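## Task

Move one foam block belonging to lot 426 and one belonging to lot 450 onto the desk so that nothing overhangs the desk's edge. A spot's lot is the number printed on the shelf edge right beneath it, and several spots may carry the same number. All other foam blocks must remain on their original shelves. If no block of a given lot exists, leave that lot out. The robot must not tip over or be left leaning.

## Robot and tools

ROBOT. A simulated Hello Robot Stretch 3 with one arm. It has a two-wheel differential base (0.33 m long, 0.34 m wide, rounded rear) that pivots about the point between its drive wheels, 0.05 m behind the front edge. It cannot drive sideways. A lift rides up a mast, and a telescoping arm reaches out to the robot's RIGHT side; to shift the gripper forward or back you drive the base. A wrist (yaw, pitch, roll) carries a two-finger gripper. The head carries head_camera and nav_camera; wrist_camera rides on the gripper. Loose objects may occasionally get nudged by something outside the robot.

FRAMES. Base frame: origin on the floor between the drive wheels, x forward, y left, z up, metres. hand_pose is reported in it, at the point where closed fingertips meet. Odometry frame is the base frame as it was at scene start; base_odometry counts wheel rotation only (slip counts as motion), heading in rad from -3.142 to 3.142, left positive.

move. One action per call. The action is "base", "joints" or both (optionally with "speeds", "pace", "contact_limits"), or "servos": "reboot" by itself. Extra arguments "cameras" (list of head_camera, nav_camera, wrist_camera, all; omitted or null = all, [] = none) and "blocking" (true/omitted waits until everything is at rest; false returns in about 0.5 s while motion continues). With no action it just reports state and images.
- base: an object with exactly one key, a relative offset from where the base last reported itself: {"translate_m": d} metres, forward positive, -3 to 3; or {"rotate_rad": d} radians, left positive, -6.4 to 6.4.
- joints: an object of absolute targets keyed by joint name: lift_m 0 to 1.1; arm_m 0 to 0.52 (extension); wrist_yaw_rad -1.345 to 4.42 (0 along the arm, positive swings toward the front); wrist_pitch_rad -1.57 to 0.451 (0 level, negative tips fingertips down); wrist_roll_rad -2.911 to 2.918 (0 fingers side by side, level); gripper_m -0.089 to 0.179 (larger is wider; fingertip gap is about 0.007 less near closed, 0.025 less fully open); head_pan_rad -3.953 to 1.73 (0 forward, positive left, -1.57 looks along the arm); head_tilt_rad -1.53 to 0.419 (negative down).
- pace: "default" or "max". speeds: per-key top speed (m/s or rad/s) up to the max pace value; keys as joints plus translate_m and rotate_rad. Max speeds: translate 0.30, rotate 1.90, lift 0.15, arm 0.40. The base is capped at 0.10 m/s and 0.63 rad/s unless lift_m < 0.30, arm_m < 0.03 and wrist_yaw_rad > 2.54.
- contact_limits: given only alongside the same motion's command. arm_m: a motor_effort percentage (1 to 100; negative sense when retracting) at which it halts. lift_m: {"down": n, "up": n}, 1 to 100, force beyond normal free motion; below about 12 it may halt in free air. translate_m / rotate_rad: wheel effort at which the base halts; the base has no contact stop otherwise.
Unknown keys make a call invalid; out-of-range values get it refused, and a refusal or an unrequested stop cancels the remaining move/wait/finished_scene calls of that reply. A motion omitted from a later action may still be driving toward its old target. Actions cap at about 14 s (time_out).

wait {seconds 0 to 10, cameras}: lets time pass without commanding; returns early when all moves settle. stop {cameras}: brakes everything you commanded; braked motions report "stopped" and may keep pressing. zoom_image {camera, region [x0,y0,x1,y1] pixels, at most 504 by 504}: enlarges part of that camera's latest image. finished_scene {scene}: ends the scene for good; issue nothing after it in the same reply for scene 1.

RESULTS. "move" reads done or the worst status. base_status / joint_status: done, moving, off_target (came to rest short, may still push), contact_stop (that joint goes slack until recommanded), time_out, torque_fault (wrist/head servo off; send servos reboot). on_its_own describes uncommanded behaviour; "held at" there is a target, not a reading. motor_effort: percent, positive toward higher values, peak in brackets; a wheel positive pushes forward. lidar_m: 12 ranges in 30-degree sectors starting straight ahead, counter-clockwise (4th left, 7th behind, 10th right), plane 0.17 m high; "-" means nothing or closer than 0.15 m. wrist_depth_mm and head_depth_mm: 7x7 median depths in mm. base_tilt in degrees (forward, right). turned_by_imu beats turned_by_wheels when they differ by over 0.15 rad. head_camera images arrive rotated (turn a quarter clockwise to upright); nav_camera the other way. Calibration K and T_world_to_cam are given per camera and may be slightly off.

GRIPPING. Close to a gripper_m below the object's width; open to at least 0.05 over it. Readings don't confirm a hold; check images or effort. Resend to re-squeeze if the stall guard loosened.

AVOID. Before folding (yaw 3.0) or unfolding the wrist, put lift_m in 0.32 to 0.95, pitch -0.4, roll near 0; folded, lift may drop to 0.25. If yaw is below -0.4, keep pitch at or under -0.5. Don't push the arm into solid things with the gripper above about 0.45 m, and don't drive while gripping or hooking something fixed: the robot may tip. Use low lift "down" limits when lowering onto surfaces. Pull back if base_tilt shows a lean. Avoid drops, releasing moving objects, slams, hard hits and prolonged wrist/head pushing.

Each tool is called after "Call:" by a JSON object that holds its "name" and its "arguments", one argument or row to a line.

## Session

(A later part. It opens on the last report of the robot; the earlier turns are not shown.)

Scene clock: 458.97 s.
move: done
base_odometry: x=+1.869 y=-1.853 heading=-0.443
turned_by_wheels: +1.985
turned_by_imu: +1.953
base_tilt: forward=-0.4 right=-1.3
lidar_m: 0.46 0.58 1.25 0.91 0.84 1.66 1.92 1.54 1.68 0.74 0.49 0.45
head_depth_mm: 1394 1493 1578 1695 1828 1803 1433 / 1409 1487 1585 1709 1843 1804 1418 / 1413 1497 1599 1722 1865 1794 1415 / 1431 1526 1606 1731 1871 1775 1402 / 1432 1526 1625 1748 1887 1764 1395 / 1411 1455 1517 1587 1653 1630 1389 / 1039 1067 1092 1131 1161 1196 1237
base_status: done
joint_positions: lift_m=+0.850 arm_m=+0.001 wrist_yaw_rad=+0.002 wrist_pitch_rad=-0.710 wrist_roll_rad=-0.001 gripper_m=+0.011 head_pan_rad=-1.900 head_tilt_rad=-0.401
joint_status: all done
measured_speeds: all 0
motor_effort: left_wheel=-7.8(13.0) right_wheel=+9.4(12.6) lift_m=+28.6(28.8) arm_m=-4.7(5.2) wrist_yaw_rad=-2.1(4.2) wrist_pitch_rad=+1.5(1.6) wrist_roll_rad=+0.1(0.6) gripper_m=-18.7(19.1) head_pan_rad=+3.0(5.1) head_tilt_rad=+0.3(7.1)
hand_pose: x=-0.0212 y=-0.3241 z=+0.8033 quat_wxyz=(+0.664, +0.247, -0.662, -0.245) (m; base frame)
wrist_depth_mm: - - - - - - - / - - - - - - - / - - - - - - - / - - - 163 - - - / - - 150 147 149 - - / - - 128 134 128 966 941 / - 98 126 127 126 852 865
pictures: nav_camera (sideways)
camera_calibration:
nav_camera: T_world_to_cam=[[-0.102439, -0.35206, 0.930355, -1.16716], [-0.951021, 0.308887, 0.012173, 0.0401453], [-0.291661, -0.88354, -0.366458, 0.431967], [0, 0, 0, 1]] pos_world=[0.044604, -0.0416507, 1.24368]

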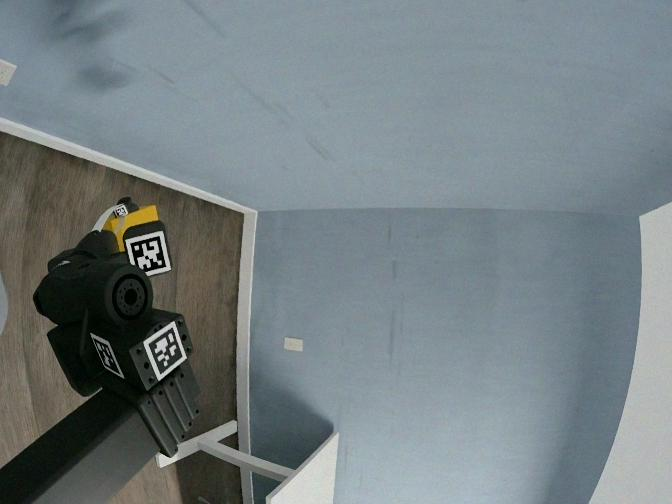

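Call:
{"name": "move", "arguments": {
  "base": {"translate_m": -0.8},
  "joints": {"lift_m":0.92},
  "cameras": ["nav_camera"]
}}

Call:
{"name": "move", "arguments": {
  "base": {"translate_m": -0.8},
  "cameras": []
}}

Call:
{"name": "move", "arguments": {
  "base": {"rotate_rad": -0.4},
  "joints": {"head_pan_rad":-1.571,"head_tilt_rad":-0.5},
  "cameras": ["nav_camera","head_camera"]
}}

Scene clock: 488.63 s.
move: done
base_odometry: x=+1.146 y=-1.510 heading=-0.443
turned_by_wheels: +0.000
turned_by_imu: -0.001
base_tilt: forward=-0.2 right=-1.1
lidar_m: 1.20 1.52 0.92 0.93 1.17 2.52 1.14 1.11 0.93 1.38 1.27 1.18
head_depth_mm: 1134 1199 1282 1367 1114 813 - / 1137 1213 1290 1379 1104 809 - / 1146 1215 1293 1387 1229 872 - / 1148 1225 1310 1403 1523 1630 - / 1159 1232 1317 1422 1519 1648 1441 / 1163 1242 1336 1425 1543 1627 1477 / 1171 1245 1340 1436 1558 1659 1434
base_status: done
joint_positions: lift_m=+0.920 arm_m=+0.001 wrist_yaw_rad=+0.002 wrist_pitch_rad=-0.710 wrist_roll_rad=-0.001 gripper_m=+0.011 head_pan_rad=-1.900 head_tilt_rad=-0.400
joint_status: all done
measured_speeds: all 0
motor_effort: left_wheel=-5.9(12.5) right_wheel=-5.7(11.7) lift_m=+23.4(33.1) arm_m=-8.0(12.5) wrist_yaw_rad=-3.5(4.6) wrist_pitch_rad=+1.6(1.6) wrist_roll_rad=+0.3(0.6) gripper_m=-18.7(19.2) head_pan_rad=+2.8(4.0) head_tilt_rad=+4.8(5.6)
hand_pose: x=-0.0212 y=-0.3241 z=+0.8733 quat_wxyz=(+0.664, +0.247, -0.662, -0.245) (m; base frame)
wrist_depth_mm: - - - - - - - / - - - - - - - / - - - - - - - / - - - 163 - - 839 / - - 155 147 149 - - / - - 128 134 127 - - / 972 99 930 127 127 913 931
pictures: nav_camera (sideways)
camera_calibration:
nav_camera: T_world_to_cam=[[-0.1018, -0.350784, 0.930907, -1.16783], [-0.951183, 0.308387, 0.012189, 0.0401146], [-0.291356, -0.884221, -0.365054, 0.430176], [0, 0, 0, 1]] pos_world=[0.0446051, -0.0416565, 1.24369]

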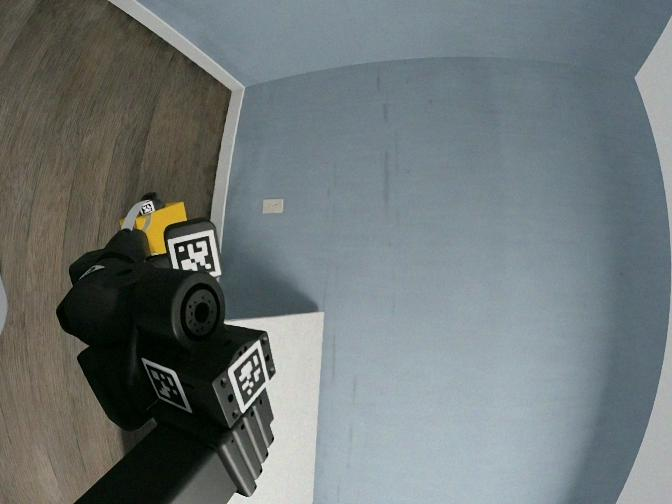

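Scene clock: 497.77 s.
move: done
base_odometry: x=+0.423 y=-1.167 heading=-0.443
turned_by_wheels: +0.000
turned_by_imu: +0.000
base_tilt: forward=-0.4 right=-1.2
lidar_m: 1.94 1.33 1.23 1.25 1.58 2.38 0.91 0.43 0.57 0.80 0.78 1.91
head_depth_mm: 863 920 975 1046 1105 817 - / 870 924 984 1061 1100 812 - / 873 930 997 1067 1110 804 - / 881 936 1003 1079 1094 800 - / 883 945 1007 1079 1080 795 651 / 891 954 1015 1097 1071 791 667 / 900 955 1025 1103 1061 786 644
base_status: done
joint_positions: lift_m=+0.920 arm_m=+0.001 wrist_yaw_rad=+0.002 wrist_pitch_rad=-0.710 wrist_roll_rad=-0.001 gripper_m=+0.011 head_pan_rad=-1.900 head_tilt_rad=-0.400
joint_status: not commanded
measured_speeds: all 0
motor_effort: left_wheel=-6.2(13.4) right_wheel=-4.9(12.1) lift_m=+24.3(25.4) arm_m=-4.1(8.8) wrist_yaw_rad=-2.5(4.0) wrist_pitch_rad=+1.5(1.6) wrist_roll_rad=+0.3(0.5) gripper_m=-18.7(19.2) head_pan_rad=+2.6(3.6) head_tilt_rad=+5.0(5.8)
hand_pose: x=-0.0212 y=-0.3241 z=+0.8733 quat_wxyz=(+0.664, +0.247, -0.662, -0.245) (m; base frame)
wrist_depth_mm: - - - - - - - / - - - - - - - / - - - - - - - / - - - 163 - - - / - - 151 146 146 - - / - - 129 134 128 - - / 994 99 126 127 124 - -
pictures: none
No camera images: "cameras" was empty.

Scene clock: 499.50 s.
move: done
base_odometry: x=+0.423 y=-1.167 heading=-0.842
turned_by_wheels: -0.400
turned_by_imu: -0.394
base_tilt: forward=-0.3 right=-1.1
lidar_m: 1.91 1.99 1.27 1.23 1.29 1.78 2.37 0.90 0.43 0.57 0.78 1.51
head_depth_mm: 859 928 1014 1111 959 758 - / 862 926 1010 1116 947 731 - / 860 927 1011 1112 941 726 - / 862 930 1019 1114 933 741 - / 859 935 1014 1114 927 716 567 / 860 933 1016 1106 920 712 581 / 864 939 1017 1103 911 709 579
base_status: done
joint_positions: lift_m=+0.920 arm_m=+0.001 wrist_yaw_rad=+0.002 wrist_pitch_rad=-0.710 wrist_roll_rad=-0.001 gripper_m=+0.011 head_pan_rad=-1.564 head_tilt_rad=-0.499
joint_status: all done
measured_speeds: all 0
motor_effort: left_wheel=+8.3(11.5) right_wheel=-10.6(14.1) lift_m=+25.0(25.5) arm_m=-4.7(5.1) wrist_yaw_rad=-0.8(4.4) wrist_pitch_rad=+1.5(1.6) wrist_roll_rad=+0.3(0.5) gripper_m=-18.7(19.3) head_pan_rad=-3.1(4.6) head_tilt_rad=-5.3(6.4)
hand_pose: x=-0.0212 y=-0.3241 z=+0.8733 quat_wxyz=(+0.664, +0.247, -0.662, -0.245) (m; base frame)
wrist_depth_mm: - - - - - - - / - - - - - - - / - - - - - - - / - - - 164 - - - / - - 150 146 146 - - / - - 129 134 128 - - / - 98 - 127 124 - -
pictures: head_camera (sideways), nav_camera (sideways)
camera_calibration:
head_camera: T_world_to_cam=[[-0.0493676, 0.431307, -0.900854, 1.18799], [0.997662, -0.0213908, -0.0649142, 0.0780015], [-0.0472679, -0.901952, -0.429242, 0.514512], [0, 0, 0, 1]] pos_world=[0.00514889, -0.0466529, 1.29612]
nav_camera: T_world_to_cam=[[0.0202251, -0.455185, 0.890167, -1.11545], [-0.99966, -0.0238799, 0.0105019, 0.0426414], [0.0164768, -0.890077, -0.455513, 0.545919], [0, 0, 0, 1]] pos_world=[0.056192, -0.0208065, 1.24116]

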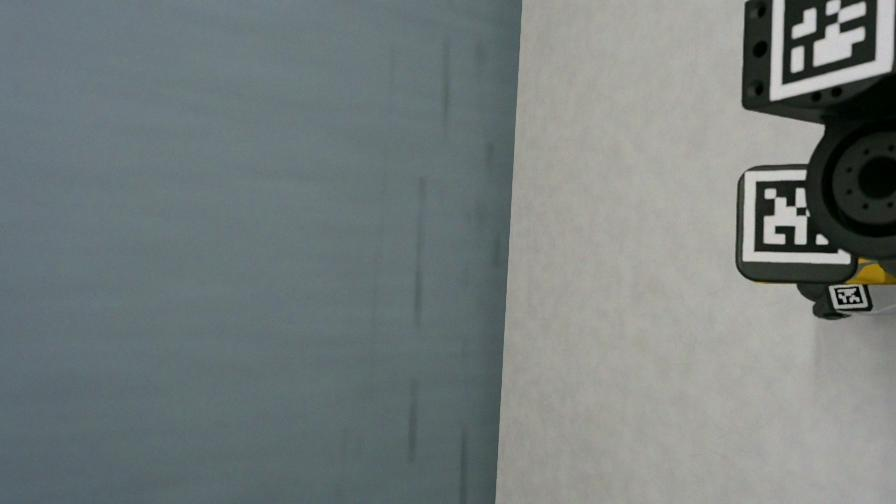

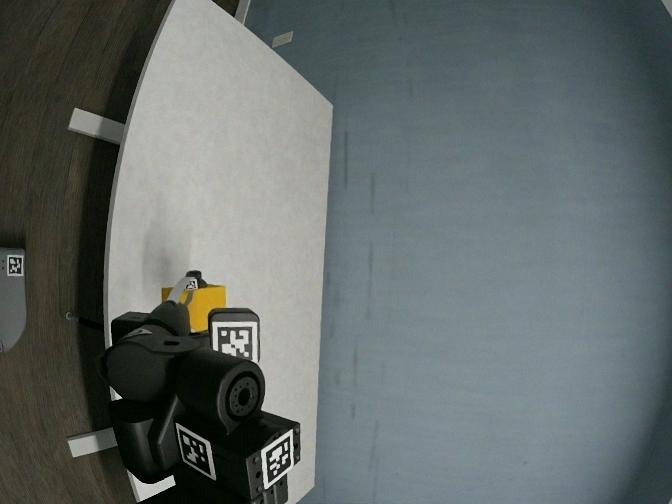

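Call:
{"name": "move", "arguments": {
  "joints": {"arm_m":0.25},
  "cameras": ["head_camera"]
}}

Call:
{"name": "move", "arguments": {
  "joints": {"lift_m":0.83},
  "cameras": ["wrist_camera"]
}}

Call:
{"name": "move", "arguments": {
  "joints": {"lift_m":0.785},
  "speeds": {"lift_m":0.04},
  "contact_limits": {"lift_m":{"down":13}},
  "cameras": ["wrist_camera","head_camera"]
}}

Scene clock: 515.70 s.
move: done
base_odometry: x=+0.423 y=-1.167 heading=-0.842
turned_by_wheels: +0.000
turned_by_imu: +0.000
base_tilt: forward=-0.3 right=-1.1
lidar_m: 1.91 1.99 1.28 1.23 1.28 1.78 2.37 0.90 0.43 0.57 0.78 1.51
head_depth_mm: 860 930 1012 1099 295 685 580 / 860 928 1014 405 370 727 592 / 857 932 1014 377 377 723 588 / 860 933 1018 1066 397 697 584 / 863 932 1016 1114 926 717 584 / 862 933 1016 1106 922 709 580 / 862 933 1016 1099 910 708 578
base_status: not commanded
joint_positions: lift_m=+0.920 arm_m=+0.250 wrist_yaw_rad=+0.002 wrist_pitch_rad=-0.711 wrist_roll_rad=-0.001 gripper_m=+0.011 head_pan_rad=-1.571 head_tilt_rad=-0.500
joint_status: all done
measured_speeds: all 0
motor_effort: left_wheel=+8.2(9.0) right_wheel=-10.2(10.9) lift_m=+25.8(26.0) arm_m=+12.5(14.7) wrist_yaw_rad=-2.4(4.4) wrist_pitch_rad=+1.5(1.6) wrist_roll_rad=+0.3(0.7) gripper_m=-18.6(19.2) head_pan_rad=-2.7(3.9) head_tilt_rad=-4.2(5.0)
hand_pose: x=-0.0212 y=-0.5735 z=+0.8733 quat_wxyz=(+0.664, +0.247, -0.662, -0.245) (m; base frame)
wrist_depth_mm: - - - - - - - / - - - - - - - / - - - - - - - / - - - 164 - - - / - - 150 146 146 - - / - - 128 134 128 - - / - 98 - 126 125 - -
pictures: head_camera (sideways)
camera_calibration:
head_camera: T_world_to_cam=[[-0.0460873, 0.432555, -0.900429, 1.18746], [0.997475, -0.0288213, -0.0648999, 0.0780455], [-0.0540243, -0.901147, -0.430135, 0.51572], [0, 0, 0, 1]] pos_world=[0.00473964, -0.0466523, 1.29611]

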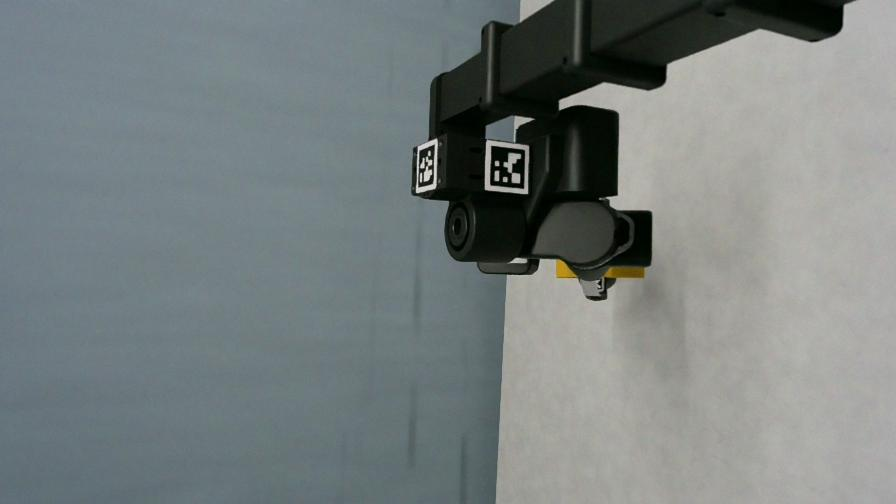

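Scene clock: 517.37 s.
move: done
base_odometry: x=+0.423 y=-1.167 heading=-0.842
turned_by_wheels: +0.000
turned_by_imu: +0.000
base_tilt: forward=-0.3 right=-1.3
lidar_m: 1.91 1.99 1.28 1.23 1.28 1.77 2.38 0.90 0.43 0.57 0.78 1.51
head_depth_mm: 859 930 1012 1114 957 320 - / 861 931 1012 1113 436 342 574 / 865 932 1016 1115 420 418 588 / 862 935 1011 1113 824 484 586 / 862 935 1016 1110 925 713 583 / 865 934 1015 1105 916 712 580 / 861 932 1016 1098 910 706 578
base_status: not commanded
joint_positions: lift_m=+0.830 arm_m=+0.250 wrist_yaw_rad=+0.002 wrist_pitch_rad=-0.711 wrist_roll_rad=-0.001 gripper_m=+0.011 head_pan_rad=-1.571 head_tilt_rad=-0.500
joint_status: all done
measured_speeds: all 0
motor_effort: left_wheel=+8.3(8.8) right_wheel=-10.3(11.0) lift_m=+24.2(27.1) arm_m=+11.7(13.2) wrist_yaw_rad=-3.8(4.6) wrist_pitch_rad=+1.5(1.6) wrist_roll_rad=+0.3(0.6) gripper_m=-18.1(19.1) head_pan_rad=-2.2(3.3) head_tilt_rad=-2.9(4.5)
hand_pose: x=-0.0212 y=-0.5735 z=+0.7833 quat_wxyz=(+0.664, +0.247, -0.662, -0.245) (m; base frame)
wrist_depth_mm: - - - - - - - / - - - - - - - / - - - - - - - / - - - 164 - - - / - - 150 147 146 - - / - - 129 134 127 - - / - 98 - 127 125 - -
pictures: wrist_camera
camera_calibration:
wrist_camera: T_world_to_cam=[[-0.998947, -0.0304482, -0.0343305, -0.0050219], [-0.00308963, 0.791074, -0.611713, 0.965295], [0.0457835, -0.610962, -0.790335, 0.435798], [0, 0, 0, 1]] pos_world=[-0.0219866, -0.497517, 0.934737]

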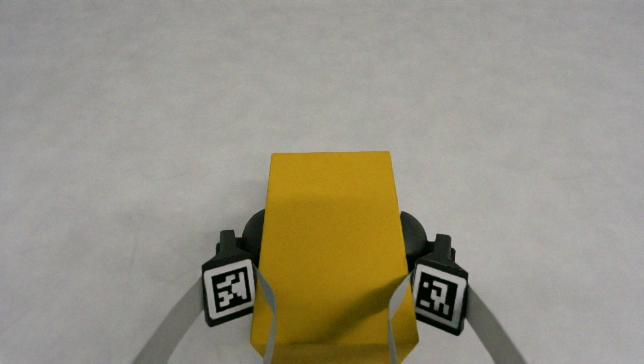

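Scene clock: 518.97 s.
move: done
base_odometry: x=+0.423 y=-1.167 heading=-0.842
turned_by_wheels: +0.000
turned_by_imu: +0.000
base_tilt: forward=-0.4 right=-1.2
lidar_m: 1.91 1.99 1.27 1.23 1.28 1.77 2.38 0.90 0.43 0.57 0.78 1.51
head_depth_mm: 865 934 1017 1119 960 735 304 / 863 933 1016 1118 950 386 323 / 864 939 1018 1108 943 432 590 / 866 933 1013 1116 939 450 586 / 864 935 1019 1121 933 716 585 / 866 934 1017 1112 923 713 582 / 866 937 1023 1105 917 709 579
base_status: not commanded
joint_positions: lift_m=+0.785 arm_m=+0.250 wrist_yaw_rad=+0.002 wrist_pitch_rad=-0.692 wrist_roll_rad=-0.001 gripper_m=+0.011 head_pan_rad=-1.571 head_tilt_rad=-0.500
joint_status: all done
measured_speeds: translate_m=+0.000 rotate_rad=+0.000 lift_m=+0.001 arm_m=+0.000 wrist_yaw_rad=+0.000 wrist_pitch_rad=+0.000 wrist_roll_rad=+0.000 head_pan_rad=+0.000 head_tilt_rad=+0.000
motor_effort: left_wheel=+5.1(9.0) right_wheel=-6.3(11.0) lift_m=+15.1(26.3) arm_m=+12.0(12.6) wrist_yaw_rad=-2.1(4.1) wrist_pitch_rad=-1.9(2.3) wrist_roll_rad=+0.2(0.5) gripper_m=-18.4(19.1) head_pan_rad=-2.4(3.0) head_tilt_rad=-3.2(4.4)
contact_limits: lift_m down 13 (down: maximum 72; up: maximum 65)
hand_pose: x=-0.0212 y=-0.5768 z=+0.7416 quat_wxyz=(+0.666, +0.241, -0.664, -0.239) (m; base frame)
wrist_depth_mm: - - - - - - - / - - - - - - - / - - - - - - - / - - - 163 - - - / - - 150 146 145 - - / - - 129 134 126 - - / - 98 - 124 123 103 -
pictures: head_camera (sideways), wrist_camera
camera_calibration:
head_camera: T_world_to_cam=[[-0.0460873, 0.432555, -0.900429, 1.18746], [0.997475, -0.0288213, -0.0648999, 0.0780455], [-0.0540243, -0.901147, -0.430135, 0.51572], [0, 0, 0, 1]] pos_world=[0.00473964, -0.0466523, 1.29611]
wrist_camera: T_world_to_cam=[[-0.998951, -0.0309358, -0.0337554, -0.00737482], [-0.00298559, 0.779668, -0.626186, 0.946605], [0.0456896, -0.625428, -0.778943, 0.384018], [0, 0, 0, 1]] pos_world=[-0.0220865, -0.49809, 0.89163]

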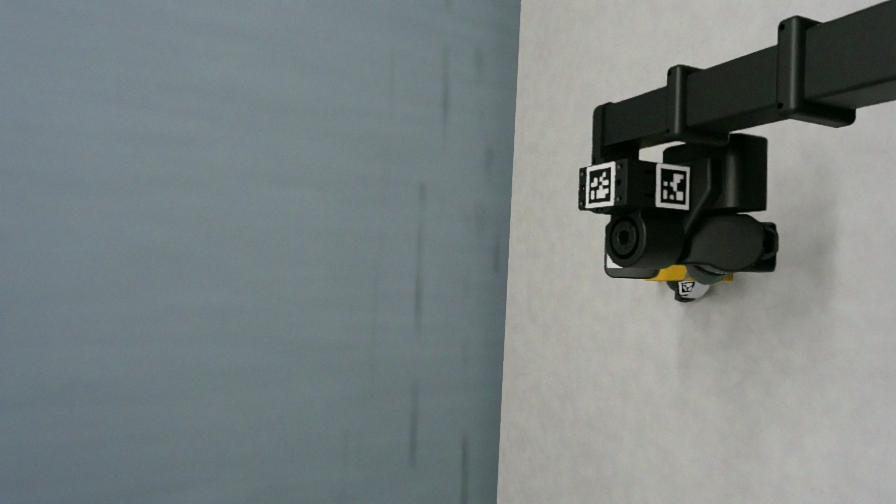

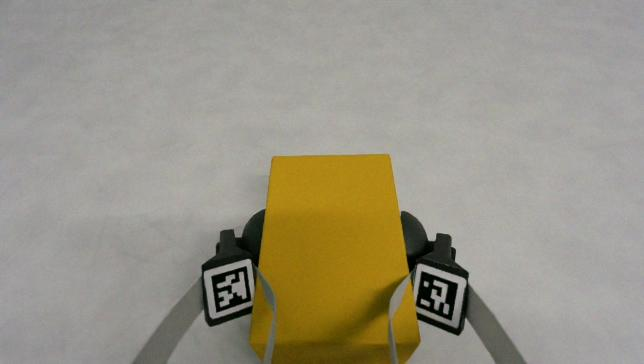

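Contact light (pitch deflected slightly, 4 mm). Release.

Call:
{"name": "move", "arguments": {
  "joints": {"gripper_m":0.15},
  "cameras": ["wrist_camera"]
}}

Call:
{"name": "move", "arguments": {
  "joints": {"lift_m":0.95},
  "cameras": []
}}

Call:
{"name": "move", "arguments": {
  "joints": {"arm_m":0.05},
  "cameras": ["nav_camera","wrist_camera"]
}}

Scene clock: 526.30 s.
move: done
base_odometry: x=+0.423 y=-1.167 heading=-0.843
turned_by_wheels: +0.000
turned_by_imu: +0.000
base_tilt: forward=-0.4 right=-1.2
lidar_m: 1.91 1.99 1.27 1.23 1.28 1.77 2.37 0.90 0.43 0.57 0.78 1.51
head_depth_mm: 860 935 1015 1113 952 731 304 / 862 931 1015 1112 948 385 324 / 862 932 1019 1111 943 431 590 / 863 933 1015 1111 933 450 571 / 861 931 1012 1113 926 692 583 / 860 931 1016 1105 918 711 580 / 865 930 1014 1097 910 705 577
base_status: not commanded
joint_positions: lift_m=+0.785 arm_m=+0.250 wrist_yaw_rad=+0.002 wrist_pitch_rad=-0.708 wrist_roll_rad=-0.001 gripper_m=+0.150 head_pan_rad=-1.571 head_tilt_rad=-0.500
joint_status: all done
measured_speeds: all 0
motor_effort: left_wheel=+3.5(5.3) right_wheel=-4.7(6.5) lift_m=+28.8(29.7) arm_m=+10.6(11.2) wrist_yaw_rad=-2.0(3.6) wrist_pitch_rad=+1.0(3.1) wrist_roll_rad=+0.2(0.5) gripper_m=+0.6(81.5) head_pan_rad=-2.0(2.9) head_tilt_rad=-2.7(3.4)
contact_limits: lift_m down 13 (down: maximum 72; up: maximum 65)
hand_pose: x=-0.0212 y=-0.5740 z=+0.7388 quat_wxyz=(+0.664, +0.246, -0.662, -0.245) (m; base frame)
wrist_depth_mm: - - - - - - - / - - - - - - - / - - - - - - - / - - - 155 155 - - / - 146 - 143 139 141 - / - 125 - 127 126 124 - / - 118 - 120 119 - 111
pictures: wrist_camera
camera_calibration:
wrist_camera: T_world_to_cam=[[-0.998956, -0.0301857, -0.0342771, -0.00657637], [-0.00278529, 0.78934, -0.61395, 0.939162], [0.0455888, -0.613214, -0.7886, 0.397747], [0, 0, 0, 1]] pos_world=[-0.0220865, -0.497613, 0.890036]

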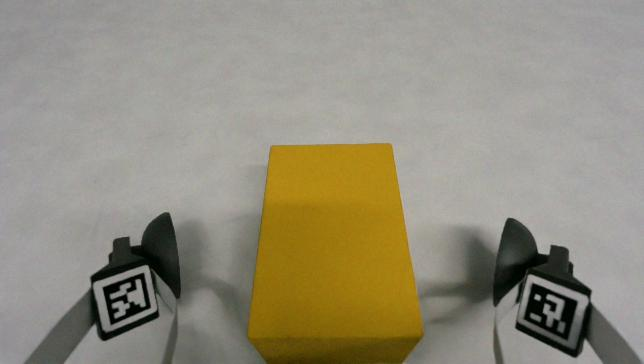

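Scene clock: 528.63 s.
move: done
base_odometry: x=+0.423 y=-1.167 heading=-0.843
turned_by_wheels: +0.000
turned_by_imu: +0.000
base_tilt: forward=-0.4 right=-1.2
lidar_m: 1.91 1.99 1.28 1.23 1.28 1.77 2.38 0.89 0.43 0.57 0.78 1.51
head_depth_mm: 862 928 1013 368 - 733 594 / 858 933 1020 358 838 726 591 / 861 929 1001 361 389 721 587 / 859 929 1013 390 433 686 585 / 863 936 1014 1115 887 714 583 / 862 933 1013 1109 919 708 581 / 860 932 1014 1099 909 707 578
base_status: not commanded
joint_positions: lift_m=+0.950 arm_m=+0.250 wrist_yaw_rad=+0.002 wrist_pitch_rad=-0.709 wrist_roll_rad=-0.001 gripper_m=+0.150 head_pan_rad=-1.571 head_tilt_rad=-0.500
joint_status: all done
measured_speeds: all 0
motor_effort: left_wheel=+3.6(4.3) right_wheel=-4.7(5.3) lift_m=+30.0(32.7) arm_m=+10.1(10.7) wrist_yaw_rad=-1.9(3.6) wrist_pitch_rad=+1.1(1.3) wrist_roll_rad=+0.1(0.5) gripper_m=+0.4(1.2) head_pan_rad=-1.9(2.5) head_tilt_rad=-2.6(3.1)
hand_pose: x=-0.0212 y=-0.5738 z=+0.9036 quat_wxyz=(+0.664, +0.246, -0.662, -0.245) (m; base frame)
wrist_depth_mm: - - - - - - - / - - - - - - - / - - - - - - - / - - - - - - - / - 146 - - - 141 - / - 126 - - - 124 - / - 119 - - - - 111
pictures: none
No camera images: "cameras" was empty.

Scene clock: 531.33 s.
move: done
base_odometry: x=+0.423 y=-1.167 heading=-0.843
turned_by_wheels: +0.000
turned_by_imu: +0.000
base_tilt: forward=-0.3 right=-1.2
lidar_m: 1.91 1.99 1.28 1.23 1.28 1.77 2.37 0.90 0.43 0.57 0.78 1.51
head_depth_mm: 864 931 1015 1111 1047 - - / 861 930 1011 1121 1046 - - / 863 935 1018 1112 978 - - / 861 930 1015 1114 934 320 - / 859 930 1015 1114 925 716 568 / 864 933 1013 1106 922 712 578 / 864 936 1014 1101 914 708 577
base_status: not commanded
joint_positions: lift_m=+0.950 arm_m=+0.050 wrist_yaw_rad=+0.002 wrist_pitch_rad=-0.709 wrist_roll_rad=-0.001 gripper_m=+0.150 head_pan_rad=-1.571 head_tilt_rad=-0.500
joint_status: all done
measured_speeds: all 0
motor_effort: left_wheel=+3.5(4.2) right_wheel=-4.5(5.2) lift_m=+24.7(29.8) arm_m=-11.6(13.8) wrist_yaw_rad=-2.2(3.8) wrist_pitch_rad=+1.1(1.3) wrist_roll_rad=+0.2(0.4) gripper_m=+0.7(1.3) head_pan_rad=-2.1(2.1) head_tilt_rad=-1.7(2.7)
hand_pose: x=-0.0212 y=-0.3738 z=+0.9036 quat_wxyz=(+0.664, +0.246, -0.662, -0.245) (m; base frame)
wrist_depth_mm: - - - - - - - / - - - - - - - / - - - - - - - / - - - - - - - / - 146 - - - 140 - / - 125 - - - 124 - / - 119 - - - - 111
pictures: nav_camera (sideways), wrist_camera
camera_calibration:
nav_camera: T_world_to_cam=[[0.0168499, -0.456317, 0.889658, -1.11477], [-0.99981, -0.0164097, 0.0105194, 0.0425402], [0.00979886, -0.889666, -0.456507, 0.547288], [0, 0, 0, 1]] pos_world=[0.055953, -0.0210863, 1.24115]
wrist_camera: T_world_to_cam=[[-0.998956, -0.0301524, -0.034308, 0.00515852], [-0.00278569, 0.789954, -0.61316, 0.881805], [0.04559, -0.612424, -0.789214, 0.651372], [0, 0, 0, 1]] pos_world=[-0.0220865, -0.297514, 1.05494]

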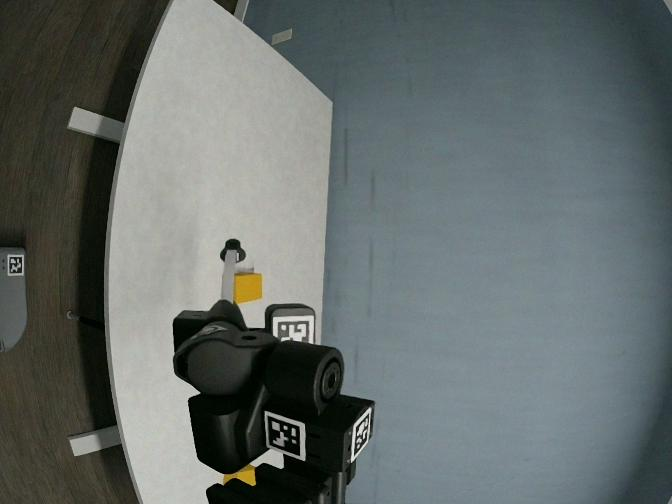

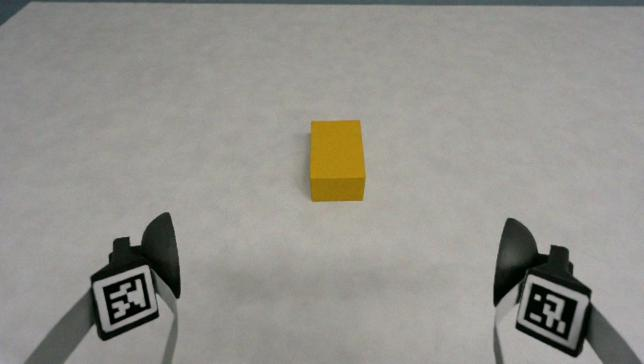

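Both on desk.

Call:
{"name": "finished_scene", "arguments": {
  "scene": 3
}}

The scene is finished: the task was done.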